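# Seat lidded paper cup upright in carrier inside bag

## Task

Inside the paper bag, an empty paper cup with a lid sits unseated in a cup carrier. Get it standing upright in the carrier. The carrier must end lying flat on the floor of the bag. The bag must end upright on the table, open, not crumpled and at full height, with its rim pushed inward little or not at all compared with the start. The task fails if the cup's paper side (not the lid) is squeezed hard, pushed deeply inward or left dented.

## Robot and tools

Robot: two arms, left_arm and right_arm. The right arm has a five-finger right hand and the left arm has its mirror image. Calibrated bases: left_arm at (+0.036, +0.331, 0) m, right_arm at (+0.024, -0.417, -0.001) m. A post stands behind the arms and a camera stand sits between them. Neither may be hit.

Scene frame: origin at table-top height, midway between the nominal bases. +x points out over the table, +y toward left_arm, +z up. Image left and right do not match these names. Positions are in metres, orientations are quat_wxyz, velocities are in m/s and rad/s.

Hand point: a point fixed to each palm, 0.05 m in front of it and 0.15 m from the wrist flange along the fingers. Its +z runs along the straight fingers, which extend 0.06-0.07 m past it, about 0.06 m toward -y. Its +y points out of the palm. On the right hand +x points away from the thumb; on the left hand +x points toward the thumb. A wrist bracket on the little-finger side can strike objects. When the fingers are level the wrist may hang up to 0.11-0.23 m below the hand point.

Row layout (28 numbers, each -1 to 1, both arms always included). Left arm: dx, dy, dz, rx, ry, rz, thumb_turn, thumb_bend, index, middle, ring, little, force_limit, speed. Then the same 14 numbers for the right arm.
- Pose numbers are an offset, not a pose. They count from that arm's Hand target at the start of the action or move, along the scene axes. 1.0 equals 0.6 m, or 180 degrees for rx, ry, rz, which form one rotation vector about the hand point.
- Within an action, every row counts from the same start, not from the row before. A new call starts again from the current Hand target.
- Six zeros means no new request for that arm.
- The controller limits commanded orientation to within 32 degrees of the measured one.
- Hand numbers are absolute targets: -1 is open (thumb beside the palm, fingers straight) and +1 is closed.
- force_limit runs from -1 (about 0 N) to +1 (10 N; 15 N on the thumb motors).
- speed runs from -1 (nearly still) to +0.48 and above (full speed).
- No value means 'unchanged'. Resend the last eight hand numbers you used. If none has been sent yet in this scene, send hand_measured, then hand_force_limit and hand_speed.
- With the thumb turned in, the hand can wrap around items about 0.035-0.065 m thick.

Tools:
- execute_actions(actions, cameras): actions is a list of actions. Each action is up to 15 rows at 1/30 s per row, and a short action repeats its last row. An empty list returns the state plus images. cameras takes names, ["all"] or [].
- move(target, speed, blend, stop_force, zero, blocking, cameras): drives hand points in straight lines. target is one row or a list of up to 15 rows, all offset from the same starting Hand targets.
  - speed is in m/s, 0.002-3.6, default 0.25. Rotation is capped at twice that number in rad/s.
  - blend is a corner-rounding distance in m; 0 means stop at each target.
  - stop_force is in N, 3-120. It ends an arm's path once its wrist senses that much push against the motion. Use it slowly for contacts.
  - zero (default true) re-zeros before the move.
  - blocking=false returns early and cannot be combined with stop_force.
  - A move is capped at 10 s and does not avoid obstacles.
  - Its result adds a 'move:' line: done, off_target, moving, held or fault, plus limits such as paced or held.
- wait(seconds 0-3600), stop(), zoom_image(camera, region [x0,y0,x1,y1] px, at most 504 each way), show_instructions(), zero_wrist_force(arm), finished_scene(scene=1).

Cameras: cam_high and cam_low are 896x504; cam_left_wrist and cam_right_wrist are 672x504 fisheye.

Results list, for each arm:
- end_effector_position, quaternion and velocities. Velocities are omitted when the joints are still.
- Hand target: the last commanded pose, from which the next offsets count. The hand often rests a bit short of it; send the remaining gap as an offset.
- hand_measured, hand_stopped_by (moving, target, force, stalled, fault) and hand_load_n (positive when something pushes a finger open), all in motor order.
- Wrist force and torque in the end effector's axes, plus a peak line.
- Joint positions and torques.
- Step readings, in execute_actions results only.
- Possible MOTOR HOT or fault lines.

Gripping notes:
- A finger stops when its load hits force_limit, then locks.
- To tighten, raise force_limit and send a more-closed target.
- To loosen, send a target more open than measured.
- For gentle grips on the paper cup use a low force_limit and speed about -0.94 or lower, because fast fingers overshoot.
- Grip the lid or carrier where possible and never crush the cup wall.

Things to avoid:
- Net force near 150 N on an arm, or excess joint torque (wrists 24.6 N m), causes a 10 s stop.
- Arms are stiff; pressing slightly past a firm contact can fault.
- The clearance check blocks arm-to-arm approach. Never close a hand on the other hand.
- Wrists near their base axis can swing the arm.
- Prolonged loads or stretched poses overheat motors: a warning at 70 °C, braking at 85 °C.
- No drops, even small ones. Do not release moving items, slam or push hard.
- Do not crumple the bag or push its rim in.
- Nothing may fall or stay off the table.
- A loose object may occasionally be nudged by the scene.

Call finished_scene only when the result will hold with the robot idle.

Each tool is called as name([rows], argument=value, ...), one row to a line, values as JSON.

Reference images:

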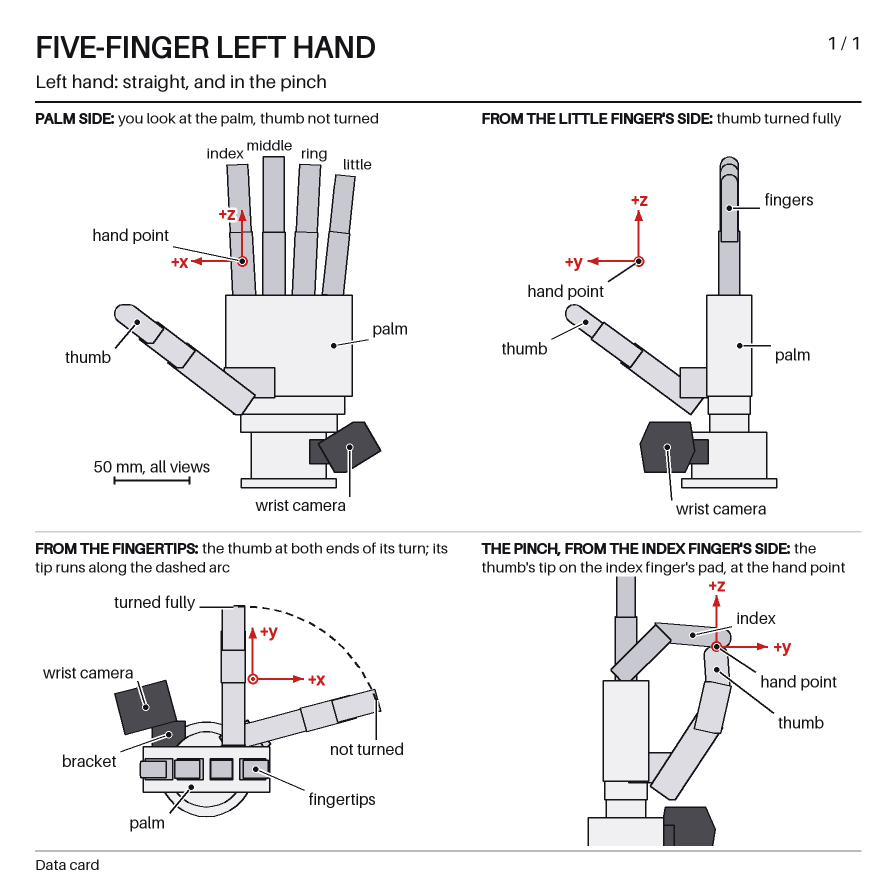

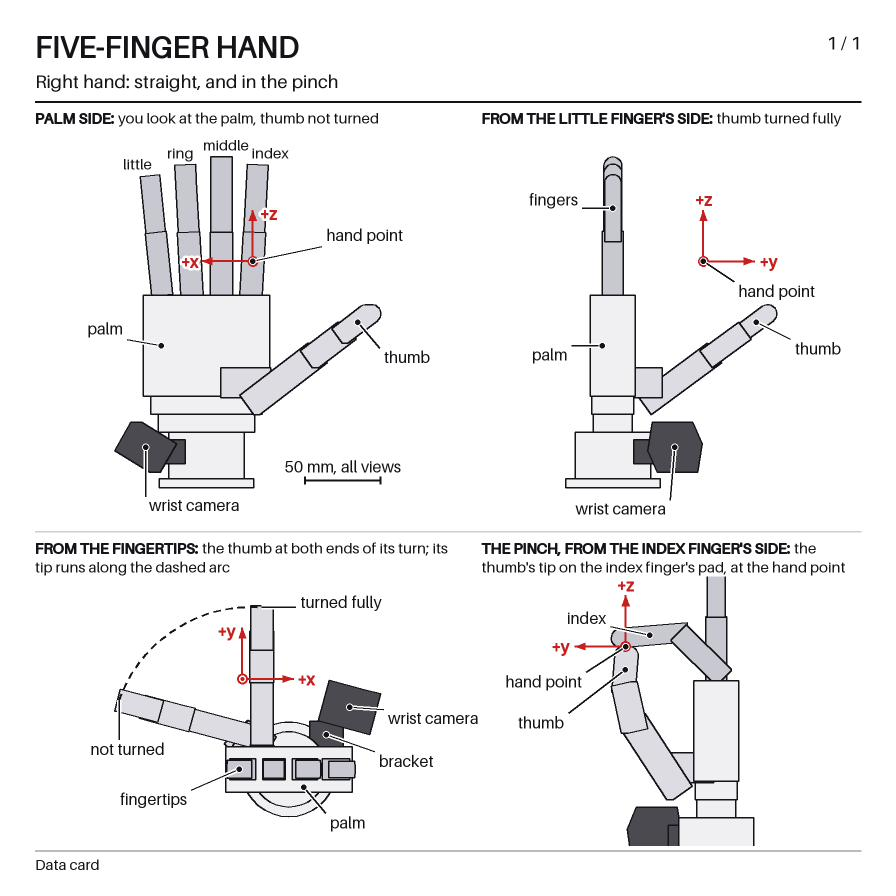

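## Session

execute_actions(actions=[])

Scene clock: 0.00 s.
left_arm: end_effector_position=(+0.9370, +0.0095, +0.2056) hand_measured=(-1.000, -1.000, -1.000, -1.000, -1.000, -1.000) hand_load_n=(+0.0, +0.0, +0.0, +0.0, +0.0, +0.0) hand_stopped_by=(target, target, target, target, target, target) hand_force_limit=0.00 hand_speed=-0.80 end_effector_quat_wxyz=(+0.481, +0.559, +0.576, +0.354) | right_arm: end_effector_position=(+0.5527, -0.0694, +0.3571) hand_measured=(-1.000, -1.000, -1.000, -1.000, -1.000, -1.000) hand_load_n=(+0.0, +0.0, +0.0, +0.0, +0.0, +0.0) hand_stopped_by=(target, target, target, target, target, target) hand_force_limit=0.00 hand_speed=-0.80 end_effector_quat_wxyz=(-0.165, +0.366, +0.911, +0.090)
Joint positions: left_arm=[2.9 -2.55 -0.792 3.047 -1.713 -0.209] | right_arm=[0.252 -0.829 0.557 2.022 1.236 -0.619]
Joint velocities: within noise
Joint torques (N m): no reading
Wrist force (N): no reading
Wrist torque (N m): no reading
Wrist force, peak (N): no reading
Hand target: left_arm +0.9370, +0.0095, +0.2056; +0.481, +0.559, +0.576, +0.354 | right_arm +0.5527, -0.0694, +0.3571; -0.165, +0.366, +0.911, +0.090

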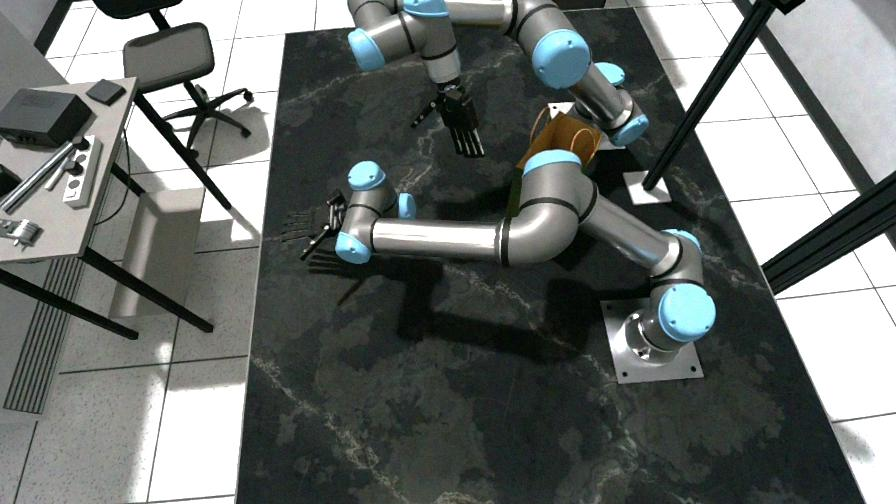

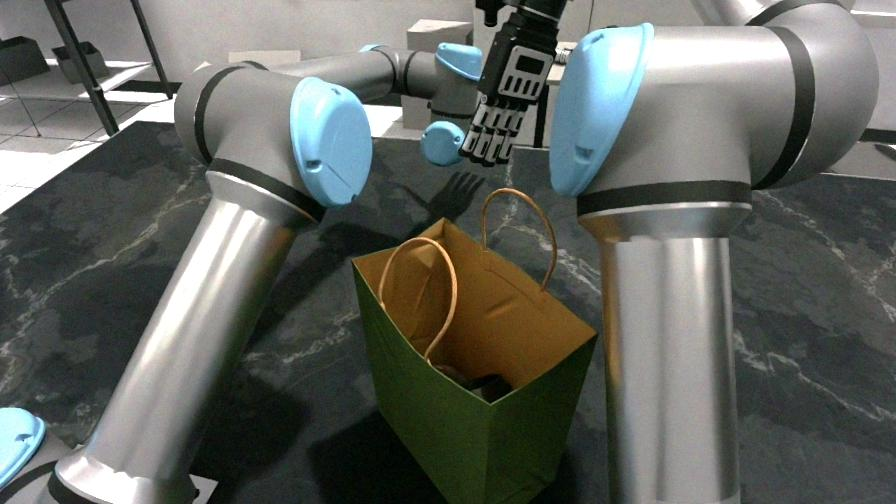

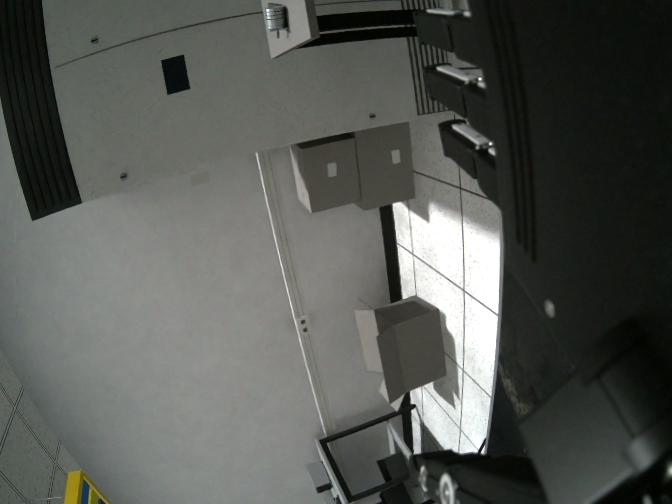

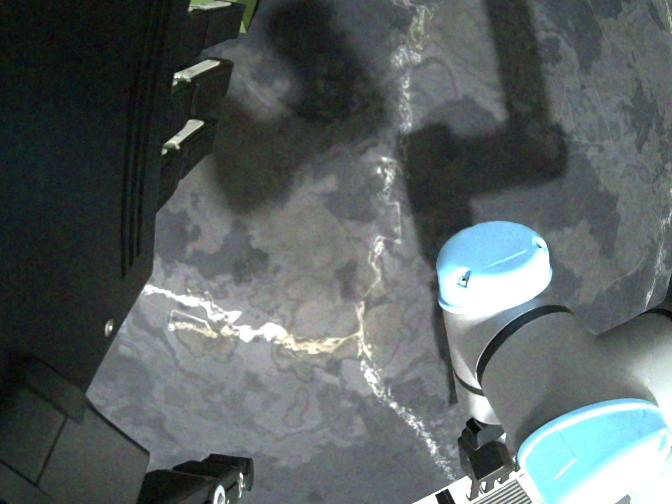

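zoom_image(camera="cam_low", region=[330, 170, 620, 504])

zoom_image(camera="cam_high", region=[480, 80, 640, 220])

Scaled by 1.509 from the camera's image (finer frame: 1280x720).

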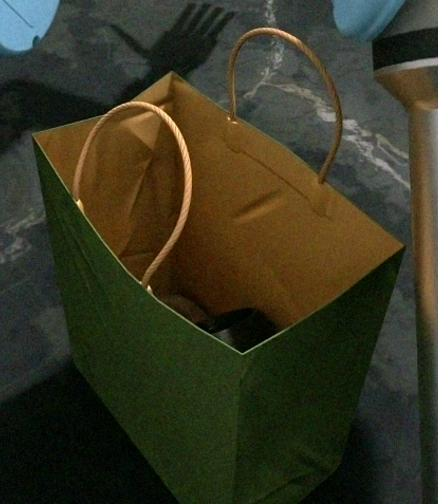

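Scaled by 3.150 from the camera's image (finer frame: 1280x720).

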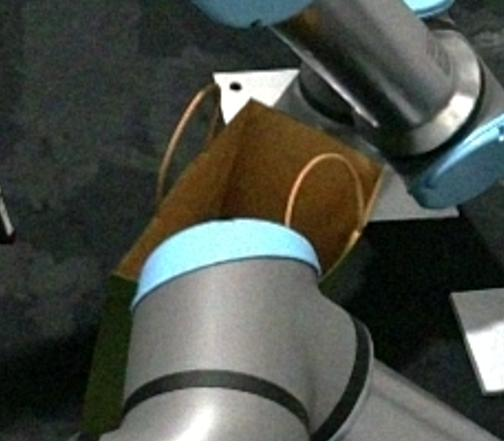

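move(target=[-0.2, 0.6, 0.2, 0, 0, 0, -1, -1, -1, -1, -1, -1, 0, -0.8, 0,0,0,0,0,0, -1, -1, -1, -1, -1, -1, 0, -0.8], cameras=["all"])

Scene clock: 103.77 s.
left_arm: end_effector_position=(+0.8170, +0.3695, +0.3256) hand_measured=(-1.000, -1.000, -1.000, -1.000, -1.000, -1.000) hand_load_n=(+0.0, +0.0, +0.0, +0.0, +0.0, +0.0) hand_stopped_by=(target, target, target, target, target, target) hand_force_limit=0.00 hand_speed=-0.80 end_effector_quat_wxyz=(+0.481, +0.559, +0.576, +0.354) | right_arm: end_effector_position=(+0.5527, -0.0694, +0.3571) hand_measured=(-1.000, -1.000, -1.000, -1.000, -1.000, -1.000) hand_load_n=(+0.0, +0.0, +0.0, +0.0, +0.0, +0.0) hand_stopped_by=(target, target, target, target, target, target) hand_force_limit=0.00 hand_speed=-0.80 end_effector_quat_wxyz=(-0.165, +0.366, +0.911, +0.090)
Joint positions: left_arm=[3.505 -1.963 -1.475 3.115 -1.134 -0.025] | right_arm=[0.252 -0.829 0.557 2.022 1.236 -0.619]
Joint torques (N m): left_arm=[6.79 40.86 30.01 0.21 2.43 -2.36] | right_arm=[-0.27 -41.72 -15.74 2.37 -0.48 -0.2]
Wrist force (N): left_arm=[-0.3 0.4 -0.2] | right_arm=[0.2 -0.1 0.1]
Wrist torque (N m): left_arm=[0.08 0.03 0.16] | right_arm=[-0.03 -0.03 0.01]
Wrist force, peak (N): left_arm=[-1.8 -1.0 1.1] | right_arm=[-0.3 0.4 -0.1]
Hand target: left_arm +0.8170, +0.3695, +0.3256; +0.481, +0.559, +0.576, +0.354 | right_arm +0.5527, -0.0694, +0.3571; -0.165, +0.366, +0.911, +0.090
Off the commanded pose: left_arm 0.000 m, 0 deg | right_arm 0.000 m, 0 deg.
move: done
cam_left_wrist: T_world_to_cam=[[-0.34121, 0.16492, -0.92541, 0.50938], [-0.33033, 0.90066, 0.28231, -0.16207], [0.88003, 0.40202, -0.25283, -0.67044]] pos_world=[0.71028, 0.33149, 0.34763]

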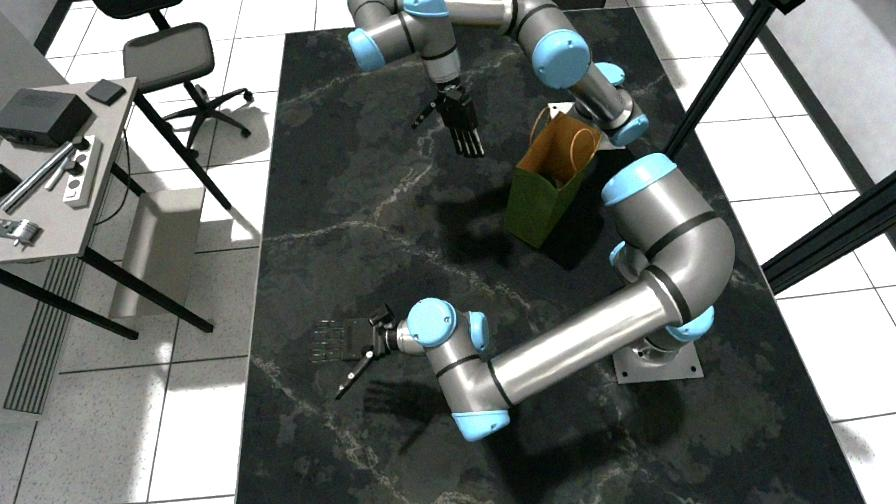

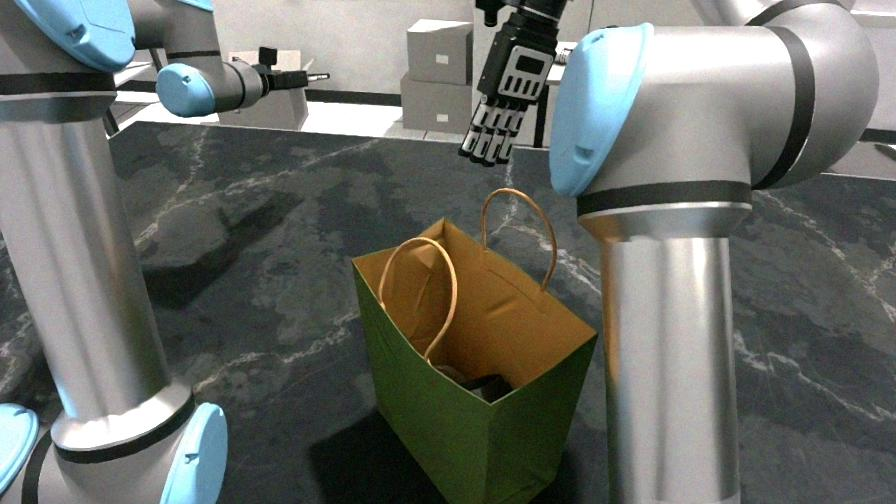

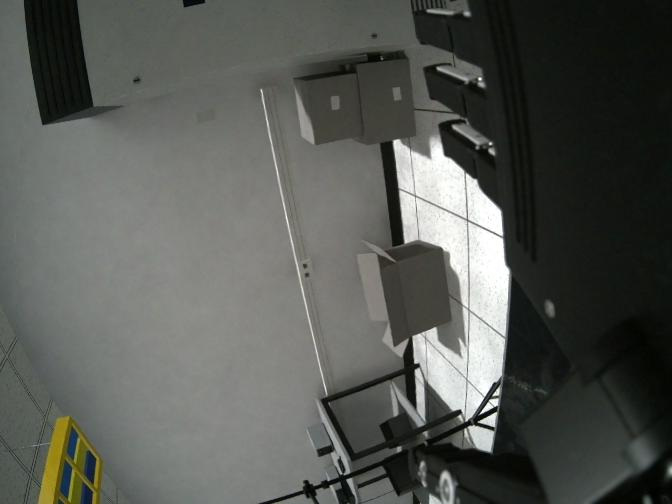

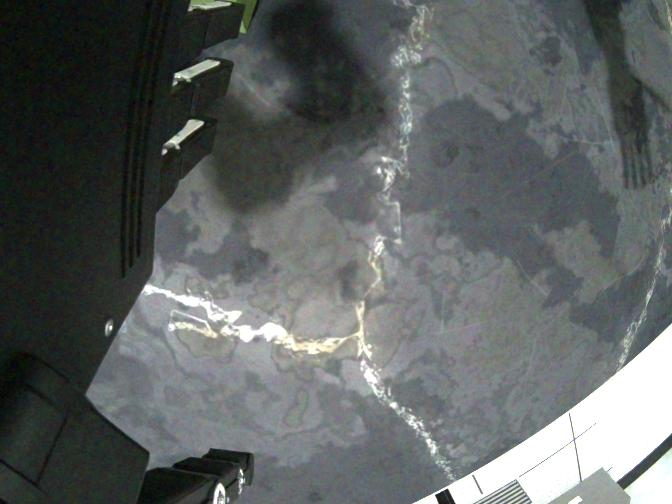

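zoom_image(camera="cam_high", region=[490, 90, 620, 260])

zoom_image(camera="cam_low", region=[340, 180, 620, 504])

Scaled by 2.965 from the camera's image (finer frame: 1280x720).

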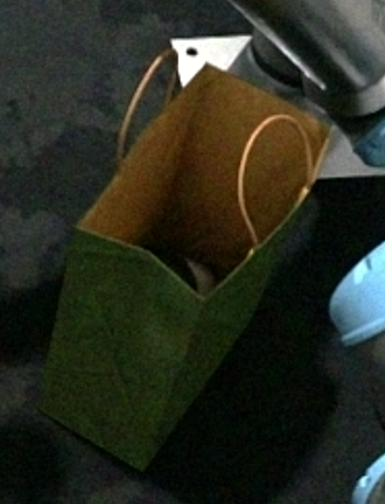

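Scaled by 1.556 from the camera's image (finer frame: 1280x720).

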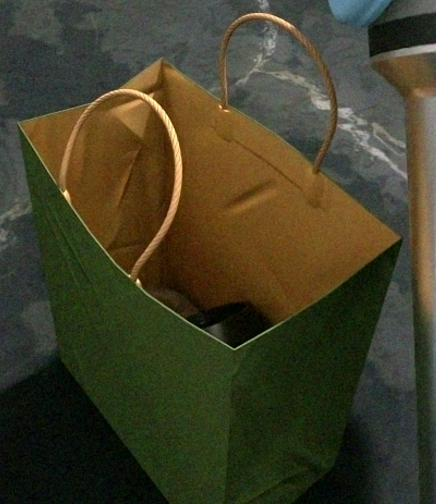

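move([
  [0,0,0,0,0,0, -1, -1, -1, -1, -1, -1, 0, -0.8, 0,0,0.4,0,0,0, -1, -1, -1, -1, -1, -1, 0, -0.8],
  [0,0,0,0,0,0, -1, -1, -1, -1, -1, -1, 0, -0.8, -0.52,-0.05,0.4,0,0,0, -1, -1, -1, -1, -1, -1, 0, -0.8],
], cameras=["all"], blend=[0.05, 0], speed=0.2)

Scene clock: 123.10 s.
left_arm: end_effector_position=(+0.8170, +0.3695, +0.3256) hand_measured=(-1.000, -1.000, -1.000, -1.000, -1.000, -1.000) hand_load_n=(+0.0, +0.0, +0.0, +0.0, +0.0, +0.0) hand_stopped_by=(target, target, target, target, target, target) hand_force_limit=0.00 hand_speed=-0.80 end_effector_quat_wxyz=(+0.481, +0.559, +0.576, +0.354) | right_arm: end_effector_position=(+0.2408, -0.0994, +0.5971) hand_measured=(-1.000, -1.000, -1.000, -1.000, -1.000, -1.000) hand_load_n=(+0.0, +0.0, +0.0, +0.0, +0.0, +0.0) hand_stopped_by=(target, target, target, target, target, target) hand_force_limit=0.00 hand_speed=-0.80 end_effector_quat_wxyz=(-0.165, +0.366, +0.911, +0.090)
Joint positions: left_arm=[3.505 -1.963 -1.475 3.115 -1.134 -0.025] | right_arm=[0.395 -1.406 0.733 2.372 1.214 -0.469]
Joint torques (N m): left_arm=[7.88 42.31 29.66 -0.79 3.02 1.34] | right_arm=[7.17 -25.72 -3.94 3.13 -2.92 0.98]
Wrist force (N): left_arm=[-0.3 0.2 -0.3] | right_arm=[0.3 -0.2 -0.1]
Wrist torque (N m): left_arm=[0.05 0.02 0.17] | right_arm=[-0.03 -0.05 0.11]
Wrist force, peak (N): left_arm=[-0.6 0.3 -0.5] | right_arm=[1.4 -1.3 0.3]
Hand target: left_arm +0.8170, +0.3695, +0.3256; +0.481, +0.559, +0.576, +0.354 | right_arm +0.2407, -0.0994, +0.5971; -0.165, +0.366, +0.911, +0.090
Off the commanded pose: left_arm 0.000 m, 0 deg | right_arm 0.000 m, 0 deg.
elbow stopped short (right arm): the move would have taken joint 3 (elbow) straighter than the controller allows.
move: done
cam_left_wrist: T_world_to_cam=[[-0.34113, 0.16488, -0.92544, 0.50939], [-0.33017, 0.90075, 0.28219, -0.16233], [0.88013, 0.40182, -0.25283, -0.67037]] pos_world=[0.71018, 0.33159, 0.34773]
cam_right_wrist: T_world_to_cam=[[0.45107, 0.88219, 0.13517, -0.10313], [0.85329, -0.47068, 0.2244, -0.3918], [0.26159, 0.01411, -0.96508, 0.63501]] pos_world=[0.21473, -0.10239, 0.7147]

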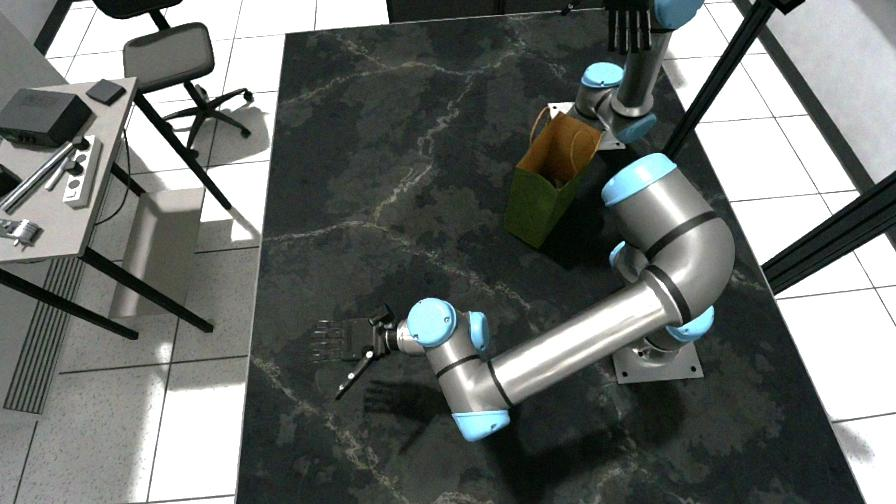

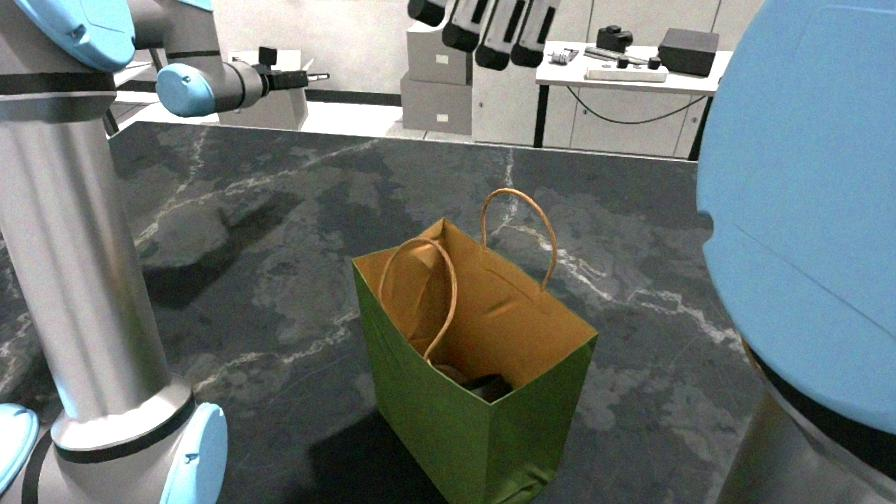

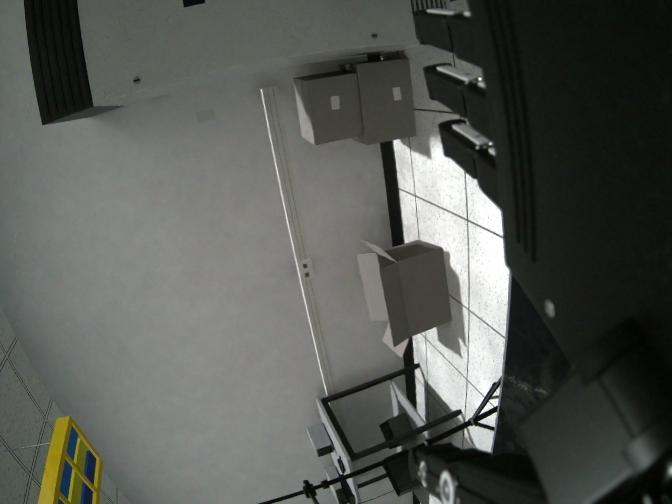

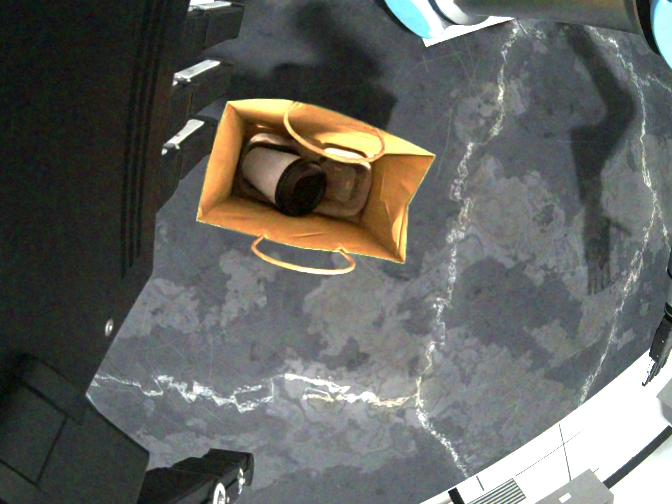

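zoom_image(camera="cam_right_wrist", region=[180, 80, 460, 290])

Scaled by 1.800 from the camera's image (finer frame: 960x720).

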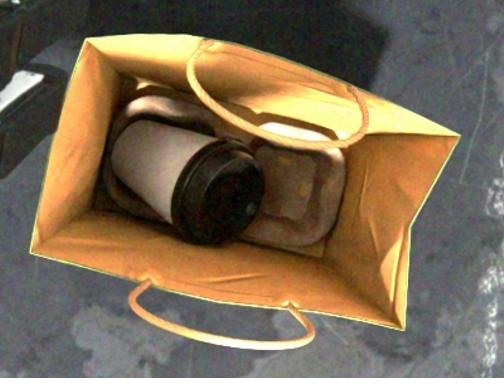

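move(target=[0,0,0,0,0,0, -1, -1, -1, -1, -1, -1, 0, -0.8, -0.141,0.0207,-0.191,0,0,0, -1, -1, -1, -1, -1, -1, 0, -0.8], cameras=["cam_right_wrist"], speed=0.2)

zoom_image(camera="cam_right_wrist", region=[170, 100, 520, 400])

Scene clock: 158.57 s.
left_arm: end_effector_position=(+0.8170, +0.3695, +0.3256) hand_measured=(-1.000, -1.000, -1.000, -1.000, -1.000, -1.000) hand_load_n=(+0.0, +0.0, +0.0, +0.0, +0.0, +0.0) hand_stopped_by=(target, target, target, target, target, target) hand_force_limit=0.00 hand_speed=-0.80 end_effector_quat_wxyz=(+0.481, +0.559, +0.576, +0.354) | right_arm: end_effector_position=(+0.1561, -0.0870, +0.4825) hand_measured=(-1.000, -1.000, -1.000, -1.000, -1.000, -1.000) hand_load_n=(+0.0, +0.0, +0.0, +0.0, +0.0, +0.0) hand_stopped_by=(target, target, target, target, target, target) hand_force_limit=0.00 hand_speed=-0.80 end_effector_quat_wxyz=(-0.165, +0.366, +0.911, +0.090)
Joint positions: left_arm=[3.505 -1.963 -1.475 3.115 -1.134 -0.025] | right_arm=[0.585 -1.659 1.313 1.973 1.196 -0.266]
Joint torques (N m): left_arm=[7.38 42.16 30.28 -0.87 3.06 2.8] | right_arm=[7.48 -18.14 -7.64 0.75 1.9 0.92]
Wrist force (N): left_arm=[-0.1 0.3 -0.3] | right_arm=[0.1 -0.2 -0.1]
Wrist torque (N m): left_arm=[0.08 0.00 0.17] | right_arm=[-0.02 -0.03 0.08]
Wrist force, peak (N): left_arm=[-0.3 0.5 -0.5] | right_arm=[0.6 -0.7 1.9]
Hand target: left_arm +0.8170, +0.3695, +0.3256; +0.481, +0.559, +0.576, +0.354 | right_arm +0.1561, -0.0870, +0.4825; -0.165, +0.366, +0.911, +0.090
Off the commanded pose: left_arm 0.000 m, 0 deg | right_arm 0.000 m, 0 deg.
move: done
cam_right_wrist: T_world_to_cam=[[0.45111, 0.88218, 0.13513, -0.06036], [0.8533, -0.4707, 0.22432, -0.28792], [0.26149, 0.01411, -0.9651, 0.54642]] pos_world=[0.13003, -0.08999, 0.6001]

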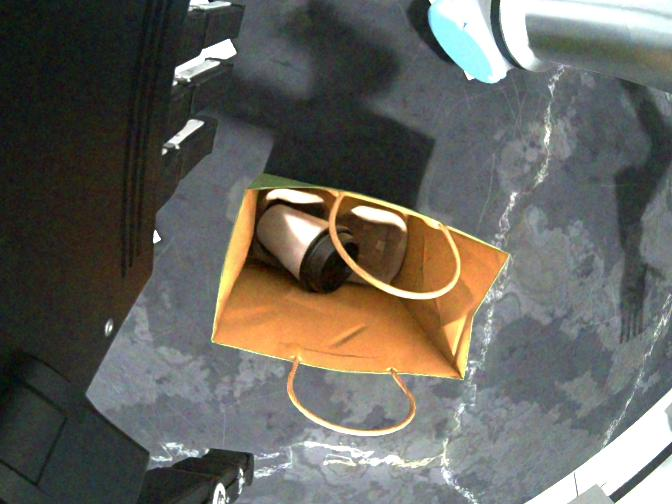

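Scaled by 1.440 from the camera's image (finer frame: 960x720).

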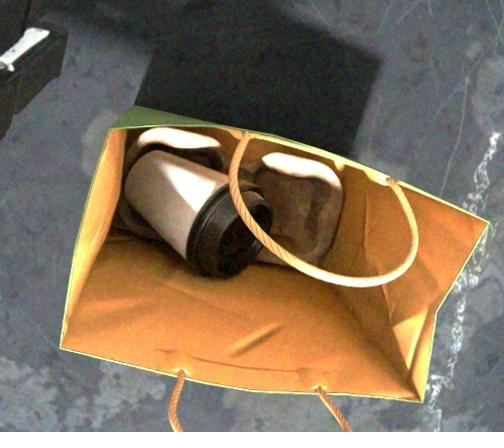

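move(target=[0,0,0,0,0,0, -1, -1, -1, -1, -1, -1, 0, -0.8, 0.1465,0,0,0,0.0844,0, -1, -1, -1, -1, -1, -1, 0, -0.8], cameras=["cam_right_wrist"], speed=0.2)

zoom_image(camera="cam_right_wrist", region=[200, 120, 480, 330])

Scene clock: 314.83 s.
left_arm: end_effector_position=(+0.8170, +0.3695, +0.3256) hand_measured=(-1.000, -1.000, -1.000, -1.000, -1.000, -1.000) hand_load_n=(-0.5, +0.0, +0.0, +0.0, +0.0, +0.0) hand_stopped_by=(target, target, target, target, target, target) hand_force_limit=0.00 hand_speed=-0.80 end_effector_quat_wxyz=(+0.481, +0.559, +0.576, +0.354) | right_arm: end_effector_position=(+0.2439, -0.0870, +0.4825) hand_measured=(-1.000, -1.000, -1.000, -1.000, -1.000, -1.000) hand_load_n=(+0.0, +0.0, +0.0, -0.5, +0.0, +0.0) hand_stopped_by=(target, target, target, target, target, target) hand_force_limit=0.00 hand_speed=-0.80 end_effector_quat_wxyz=(-0.284, +0.375, +0.881, +0.041)
Joint positions: left_arm=[3.505 -1.963 -1.475 3.115 -1.134 -0.025] | right_arm=[0.36 -1.451 1.211 2.213 1.137 -0.53]
Joint torques (N m): left_arm=[7.47 42.61 29.47 -0.82 3.08 2.84] | right_arm=[-7.38 -14.55 -15.02 3.81 1.61 -1.42]
Wrist force (N): left_arm=[-0.2 0.6 -0.4] | right_arm=[0.0 1.1 -0.5]
Wrist torque (N m): left_arm=[0.12 0.01 0.15] | right_arm=[0.17 -0.01 0.01]
Wrist force, peak (N): left_arm=[-0.3 0.7 -0.6] | right_arm=[-0.8 2.3 -1.4]
Hand target: left_arm +0.8170, +0.3695, +0.3256; +0.481, +0.559, +0.576, +0.354 | right_arm +0.2440, -0.0870, +0.4825; -0.284, +0.375, +0.881, +0.040
Off the commanded pose: left_arm 0.000 m, 0 deg | right_arm 0.000 m, 0 deg.
move: done
cam_right_wrist: T_world_to_cam=[[0.47083, 0.88214, 0.0123, -0.04552], [0.88222, -0.47078, -0.00693, -0.25833], [-0.00032, 0.01411, -0.9999, 0.60405]] pos_world=[0.24953, -0.08999, 0.60276]

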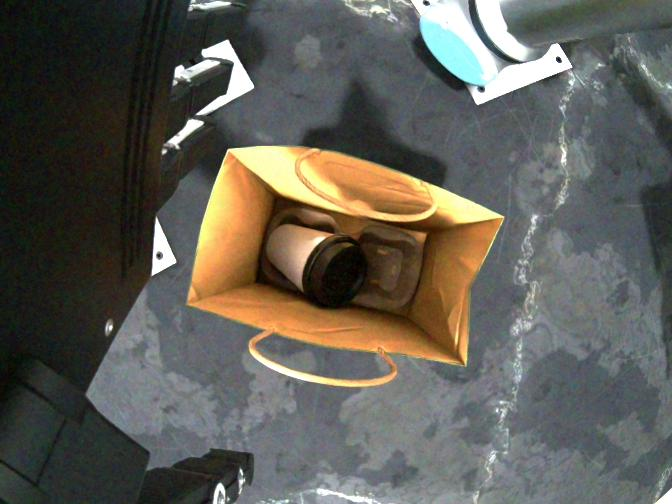

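Scaled by 1.800 from the camera's image (finer frame: 960x720).

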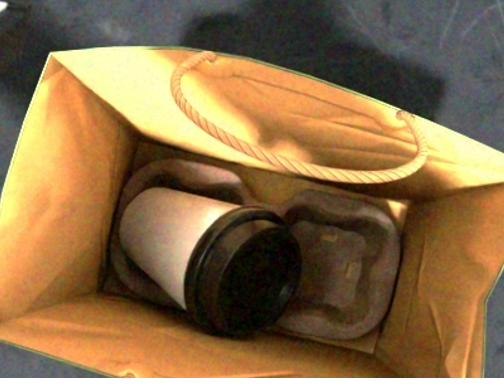

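move([
  [0,0,0,0,0,0, -1, -1, -1, -1, -1, -1, 0, -0.8, 0,0,0.13,-0.03,0.0162,-0.1154, -1, -1, -1, -1, -1, -1, 0, -0.2],
  [0,0,0,0,0,0, -1, -1, -1, -1, -1, -1, 0, -0.8, -0.0242,-0.0545,0.13,-0.245,0.1297,-0.923, 1, -1, -1, -1, -1, -1, 0, -0.2],
], cameras=["all"], speed=0.3)

Scene clock: 489.60 s.
left_arm: end_effector_position=(+0.8170, +0.3695, +0.3256) hand_measured=(-1.000, -1.000, -1.000, -1.000, -1.000, -1.000) hand_load_n=(+0.0, +0.0, +0.0, +0.0, +0.0, +0.0) hand_stopped_by=(target, target, target, target, target, target) hand_force_limit=0.00 hand_speed=-0.80 end_effector_quat_wxyz=(+0.481, +0.559, +0.576, +0.354) | right_arm: end_effector_position=(+0.2292, -0.1200, +0.5600) hand_measured=(+1.000, -1.000, -1.000, -1.000, -1.000, -1.000) hand_load_n=(+0.0, -0.5, +0.0, +0.0, +0.0, +0.0) hand_stopped_by=(target, target, target, target, target, target) hand_force_limit=0.00 hand_speed=-0.20 end_effector_quat_wxyz=(-0.002, +0.942, -0.336, +0.000)
Joint positions: left_arm=[3.505 -1.963 -1.475 3.115 -1.134 -0.025] | right_arm=[0.59 -0.934 0.035 2.468 1.568 2.813]
Joint torques (N m): left_arm=[6.62 41.43 29.5 -0.69 2.9 2.84] | right_arm=[8.66 -40.16 -16.13 3.05 -2.18 0.78]
Wrist force (N): left_arm=[-0.1 0.5 -0.3] | right_arm=[0.9 0.0 -0.1]
Wrist torque (N m): left_arm=[0.09 0.01 0.16] | right_arm=[-0.01 -0.15 0.04]
Wrist force, peak (N): left_arm=[-0.2 0.9 -0.8] | right_arm=[0.9 1.9 0.0]
Hand target: left_arm +0.8170, +0.3695, +0.3256; +0.481, +0.559, +0.576, +0.354 | right_arm +0.2295, -0.1197, +0.5605; -0.001, +0.942, -0.336, +0.000
Off the commanded pose: left_arm 0.000 m, 0 deg | right_arm 0.001 m, 0 deg.
elbow stopped short (right arm): the move would have taken joint 3 (elbow) straighter than the controller allows.
move: done
cam_left_wrist: T_world_to_cam=[[-0.34113, 0.16488, -0.92544, 0.50939], [-0.33017, 0.90075, 0.28219, -0.16233], [0.88013, 0.40182, -0.25283, -0.67037]] pos_world=[0.71018, 0.33159, 0.34773]
cam_right_wrist: T_world_to_cam=[[-0.3656, -0.93051, -0.02222, -0.01694], [-0.78521, 0.29552, 0.54416, -0.09482], [-0.49977, 0.2164, -0.83869, 0.73049]] pos_world=[0.28443, -0.14581, 0.66387]

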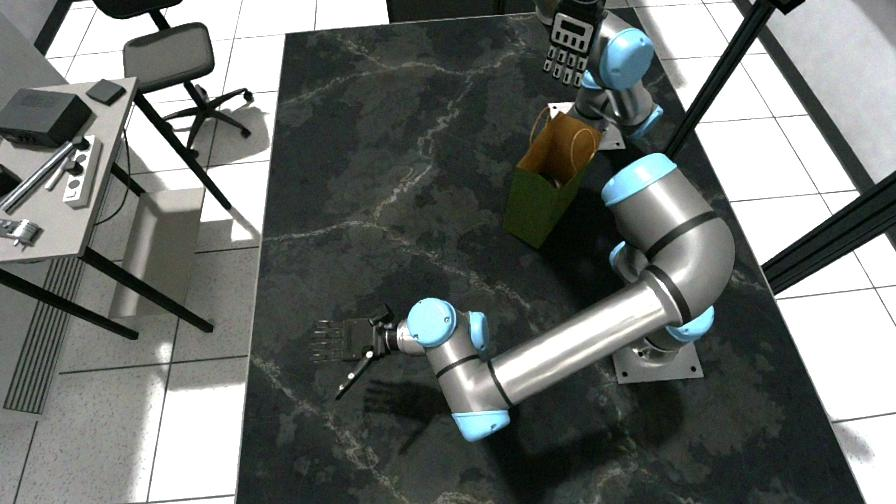

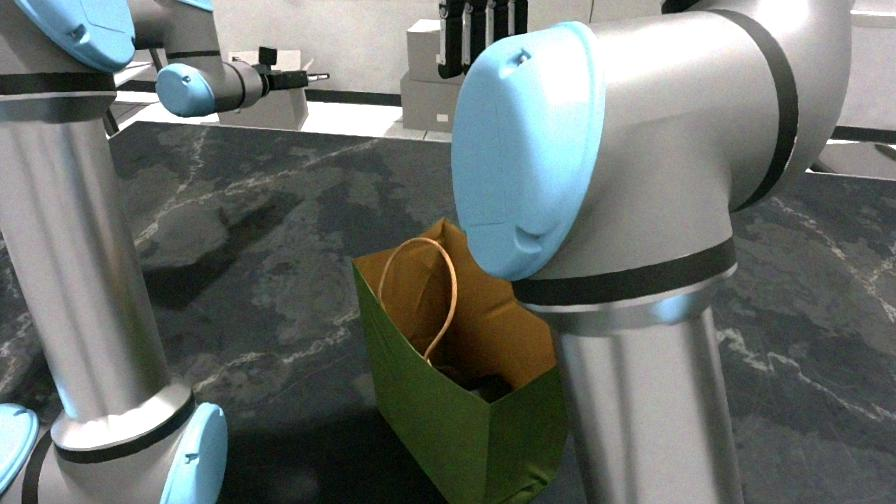

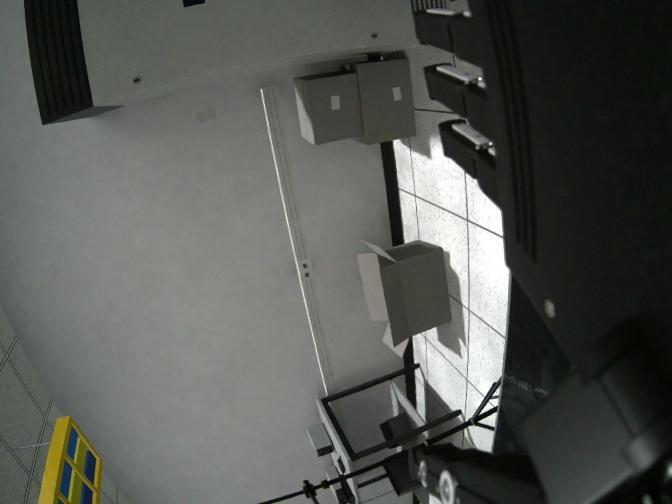

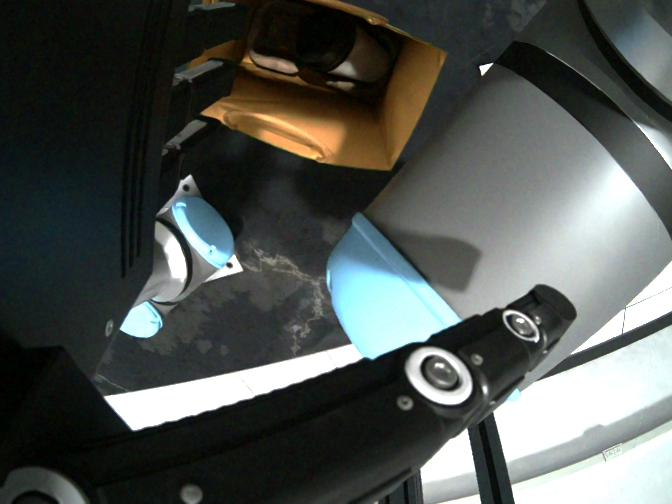

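move(target=[0,0,0,0,0,0, -1, -1, -1, -1, -1, -1, 0, -0.8, 0,0,-0.2,0,0,0, 1, -1, -1, -1, -1, -1, 0, -0.2], cameras=["cam_high","cam_low","cam_right_wrist"], speed=0.2)

zoom_image(camera="cam_high", region=[480, 20, 660, 260])

zoom_image(camera="cam_low", region=[330, 0, 700, 504])

Scene clock: 512.27 s.
left_arm: end_effector_position=(+0.8170, +0.3695, +0.3256) hand_measured=(-1.000, -1.000, -1.000, -1.000, -1.000, -1.000) hand_load_n=(+0.0, +0.0, +0.0, +0.0, +0.0, +0.0) hand_stopped_by=(target, target, target, target, target, target) hand_force_limit=0.00 hand_speed=-0.80 end_effector_quat_wxyz=(+0.481, +0.559, +0.576, +0.354) | right_arm: end_effector_position=(+0.2295, -0.1197, +0.4406) hand_measured=(+1.000, -1.000, -1.000, -1.000, -1.000, -1.000) hand_load_n=(+0.0, +0.0, +0.0, +0.0, +0.0, +0.0) hand_stopped_by=(target, target, target, target, target, target) hand_force_limit=0.00 hand_speed=-0.20 end_effector_quat_wxyz=(-0.001, +0.942, -0.336, +0.000) end_effector_velocity=(+0.001, +0.000, -0.001) end_effector_angular_velocity=(+0.001, -0.001, -0.001)
Joint positions: left_arm=[3.505 -1.963 -1.475 3.115 -1.134 -0.025] | right_arm=[0.592 -1.272 0.953 1.888 1.57 2.814]
Joint velocities: left_arm=[within noise] | right_arm=[-0.001 -0.001 0.004 -0.005 -0.001 0]
Joint torques (N m): left_arm=[7.46 41.79 29.24 -0.56 2.95 2.77] | right_arm=[-5.76 -27.37 -7.03 0.68 -2.5 -1.52]
Wrist force (N): left_arm=[0.1 0.5 -0.7] | right_arm=[0.4 0.5 0.5]
Wrist torque (N m): left_arm=[0.12 -0.03 0.17] | right_arm=[0.05 -0.08 0.09]
Wrist force, peak (N): left_arm=[-0.4 0.9 -1.0] | right_arm=[1.4 1.8 -1.0]
Hand target: left_arm +0.8170, +0.3695, +0.3256; +0.481, +0.559, +0.576, +0.354 | right_arm +0.2295, -0.1197, +0.4405; -0.001, +0.942, -0.336, +0.000
Off the commanded pose: left_arm 0.000 m, 0 deg | right_arm 0.000 m, 0 deg.
move: done
cam_right_wrist: T_world_to_cam=[[-0.36504, -0.93076, -0.02071, -0.02003], [-0.78558, 0.29601, 0.54336, -0.02916], [-0.49961, 0.21461, -0.83925, 0.63039]] pos_world=[0.28473, -0.1453, 0.54448]

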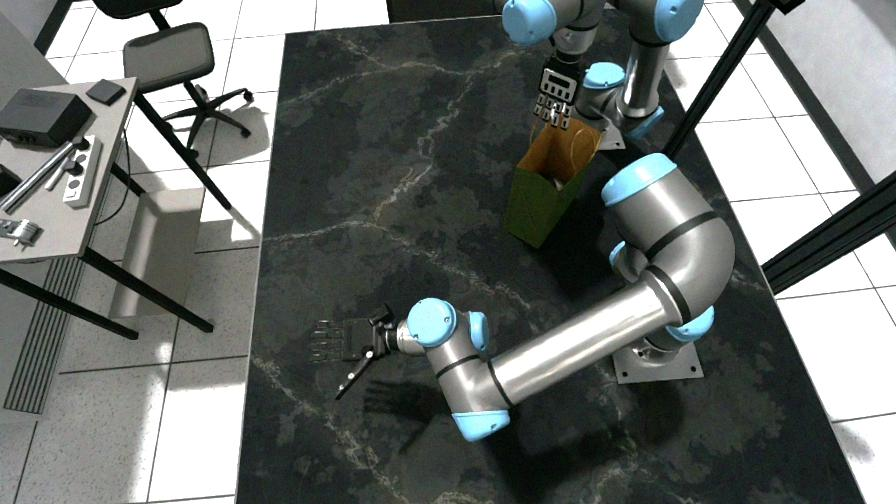

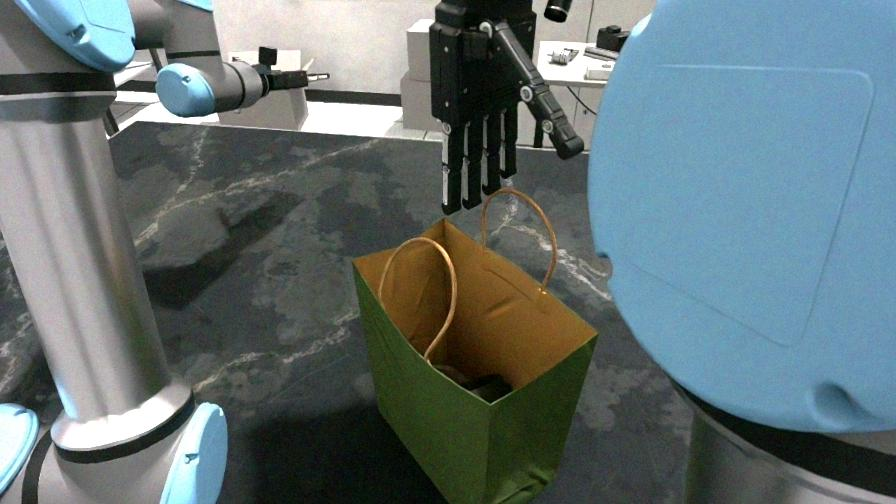

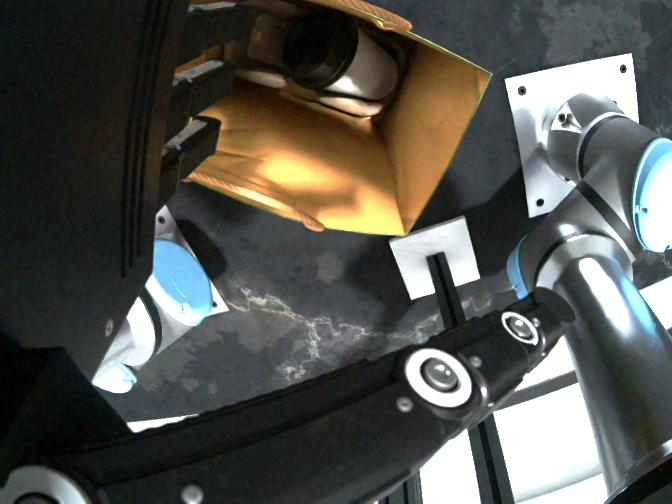

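Scaled by 2.100 from the camera's image (finer frame: 1280x720).

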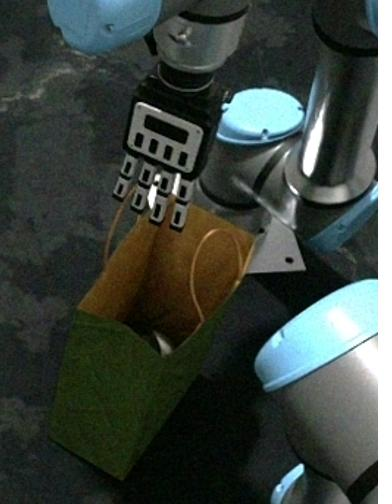

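Scaled by 1.000.

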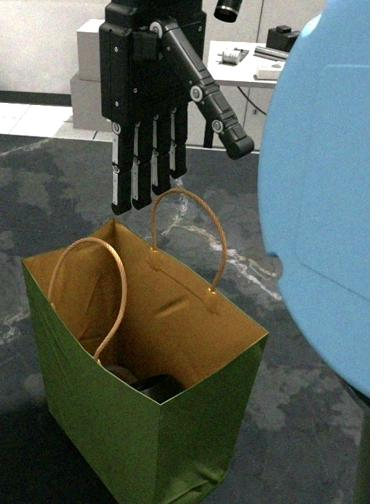

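move([
  [0,0,0,0,0,0, -1, -1, -1, -1, -1, -1, 0, -0.8, 0,-0.0017,-0.0925,-0.0176,-0.0214,0, 1, -1, -1, -1, -1, -1, 0, -0.2],
  [0,0,0,0,0,0, -1, -1, -1, -1, -1, -1, 0, -0.8, -0.0452,0.0353,-0.0925,-0.0176,-0.0214,0, 1, -1, -1, -1, -1, -1, 0, -0.2],
], cameras=["cam_high","cam_low","cam_right_wrist"], speed=0.06)

zoom_image(camera="cam_low", region=[330, 100, 700, 504])

Scene clock: 574.97 s.
left_arm: end_effector_position=(+0.8170, +0.3695, +0.3256) hand_measured=(-1.000, -1.000, -1.000, -1.000, -1.000, -1.000) hand_load_n=(+0.0, +0.0, +0.0, +0.0, +0.0, +0.0) hand_stopped_by=(target, target, target, target, target, target) hand_force_limit=0.00 hand_speed=-0.80 end_effector_quat_wxyz=(+0.481, +0.559, +0.576, +0.354) | right_arm: end_effector_position=(+0.2024, -0.0985, +0.3850) hand_measured=(+1.000, -1.000, -1.000, -1.000, -1.000, -1.000) hand_load_n=(+0.0, +0.0, +0.0, +0.0, +0.0, +0.0) hand_stopped_by=(target, target, target, target, target, target) hand_force_limit=0.00 hand_speed=-0.20 end_effector_quat_wxyz=(+0.014, +0.941, -0.336, +0.041)
Joint positions: left_arm=[3.505 -1.963 -1.475 3.115 -1.134 -0.025] | right_arm=[0.728 -1.299 1.125 1.726 1.656 2.949]
Joint torques (N m): left_arm=[6.93 42.21 30.05 -0.59 3.04 2.82] | right_arm=[-6.64 -32.18 -10.92 1.41 2.18 -1.54]
Wrist force (N): left_arm=[-0.1 0.7 -0.7] | right_arm=[0.8 0.2 0.2]
Wrist torque (N m): left_arm=[0.15 -0.01 0.16] | right_arm=[0.02 -0.13 0.16]
Wrist force, peak (N): left_arm=[-0.4 1.1 -0.7] | right_arm=[1.5 0.1 0.2]
Hand target: left_arm +0.8170, +0.3695, +0.3256; +0.481, +0.559, +0.576, +0.354 | right_arm +0.2024, -0.0985, +0.3850; +0.014, +0.941, -0.336, +0.041
Off the commanded pose: left_arm 0.000 m, 0 deg | right_arm 0.000 m, 0 deg.
move: done
cam_right_wrist: T_world_to_cam=[[-0.36445, -0.9312, 0.00636, -0.02187], [-0.81976, 0.32406, 0.47221, 0.01051], [-0.44179, 0.16689, -0.88146, 0.56555]] pos_world=[0.2505, -0.11816, 0.49368]

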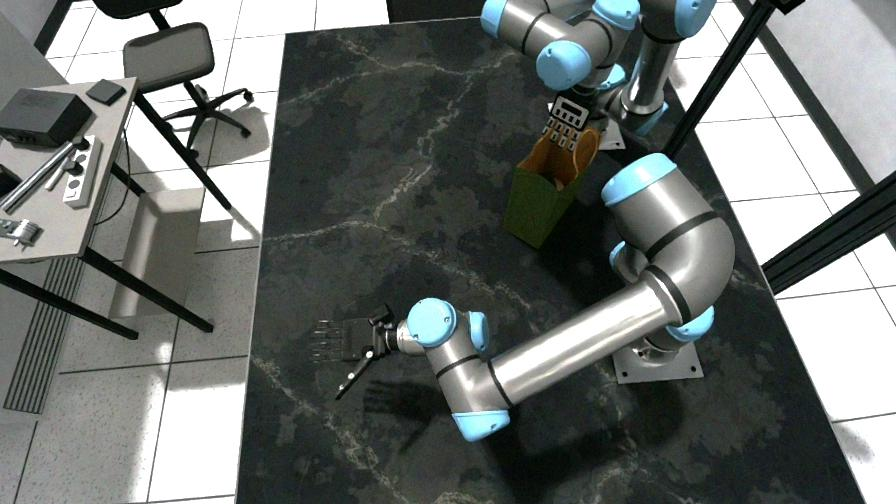

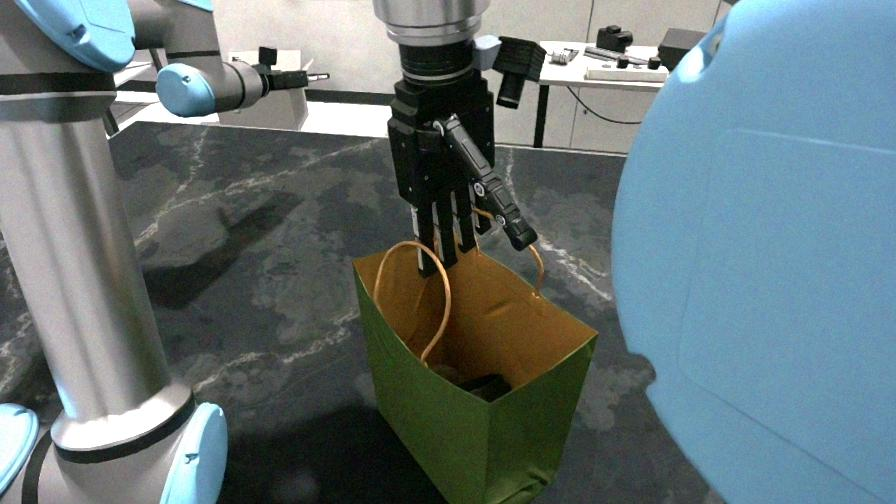

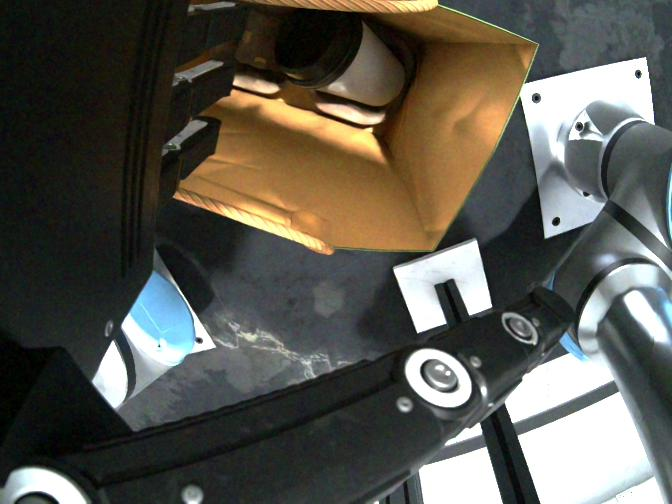

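Scaled by 1.248 from the camera's image (finer frame: 1280x720).

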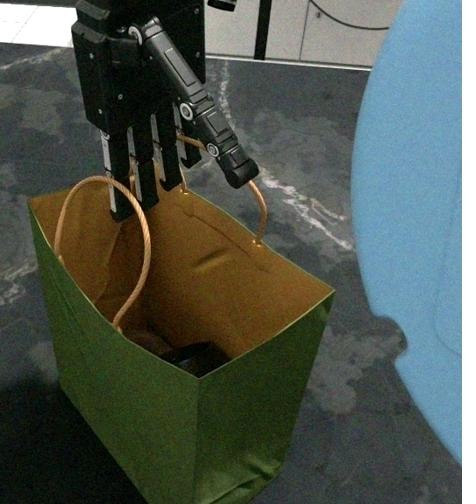

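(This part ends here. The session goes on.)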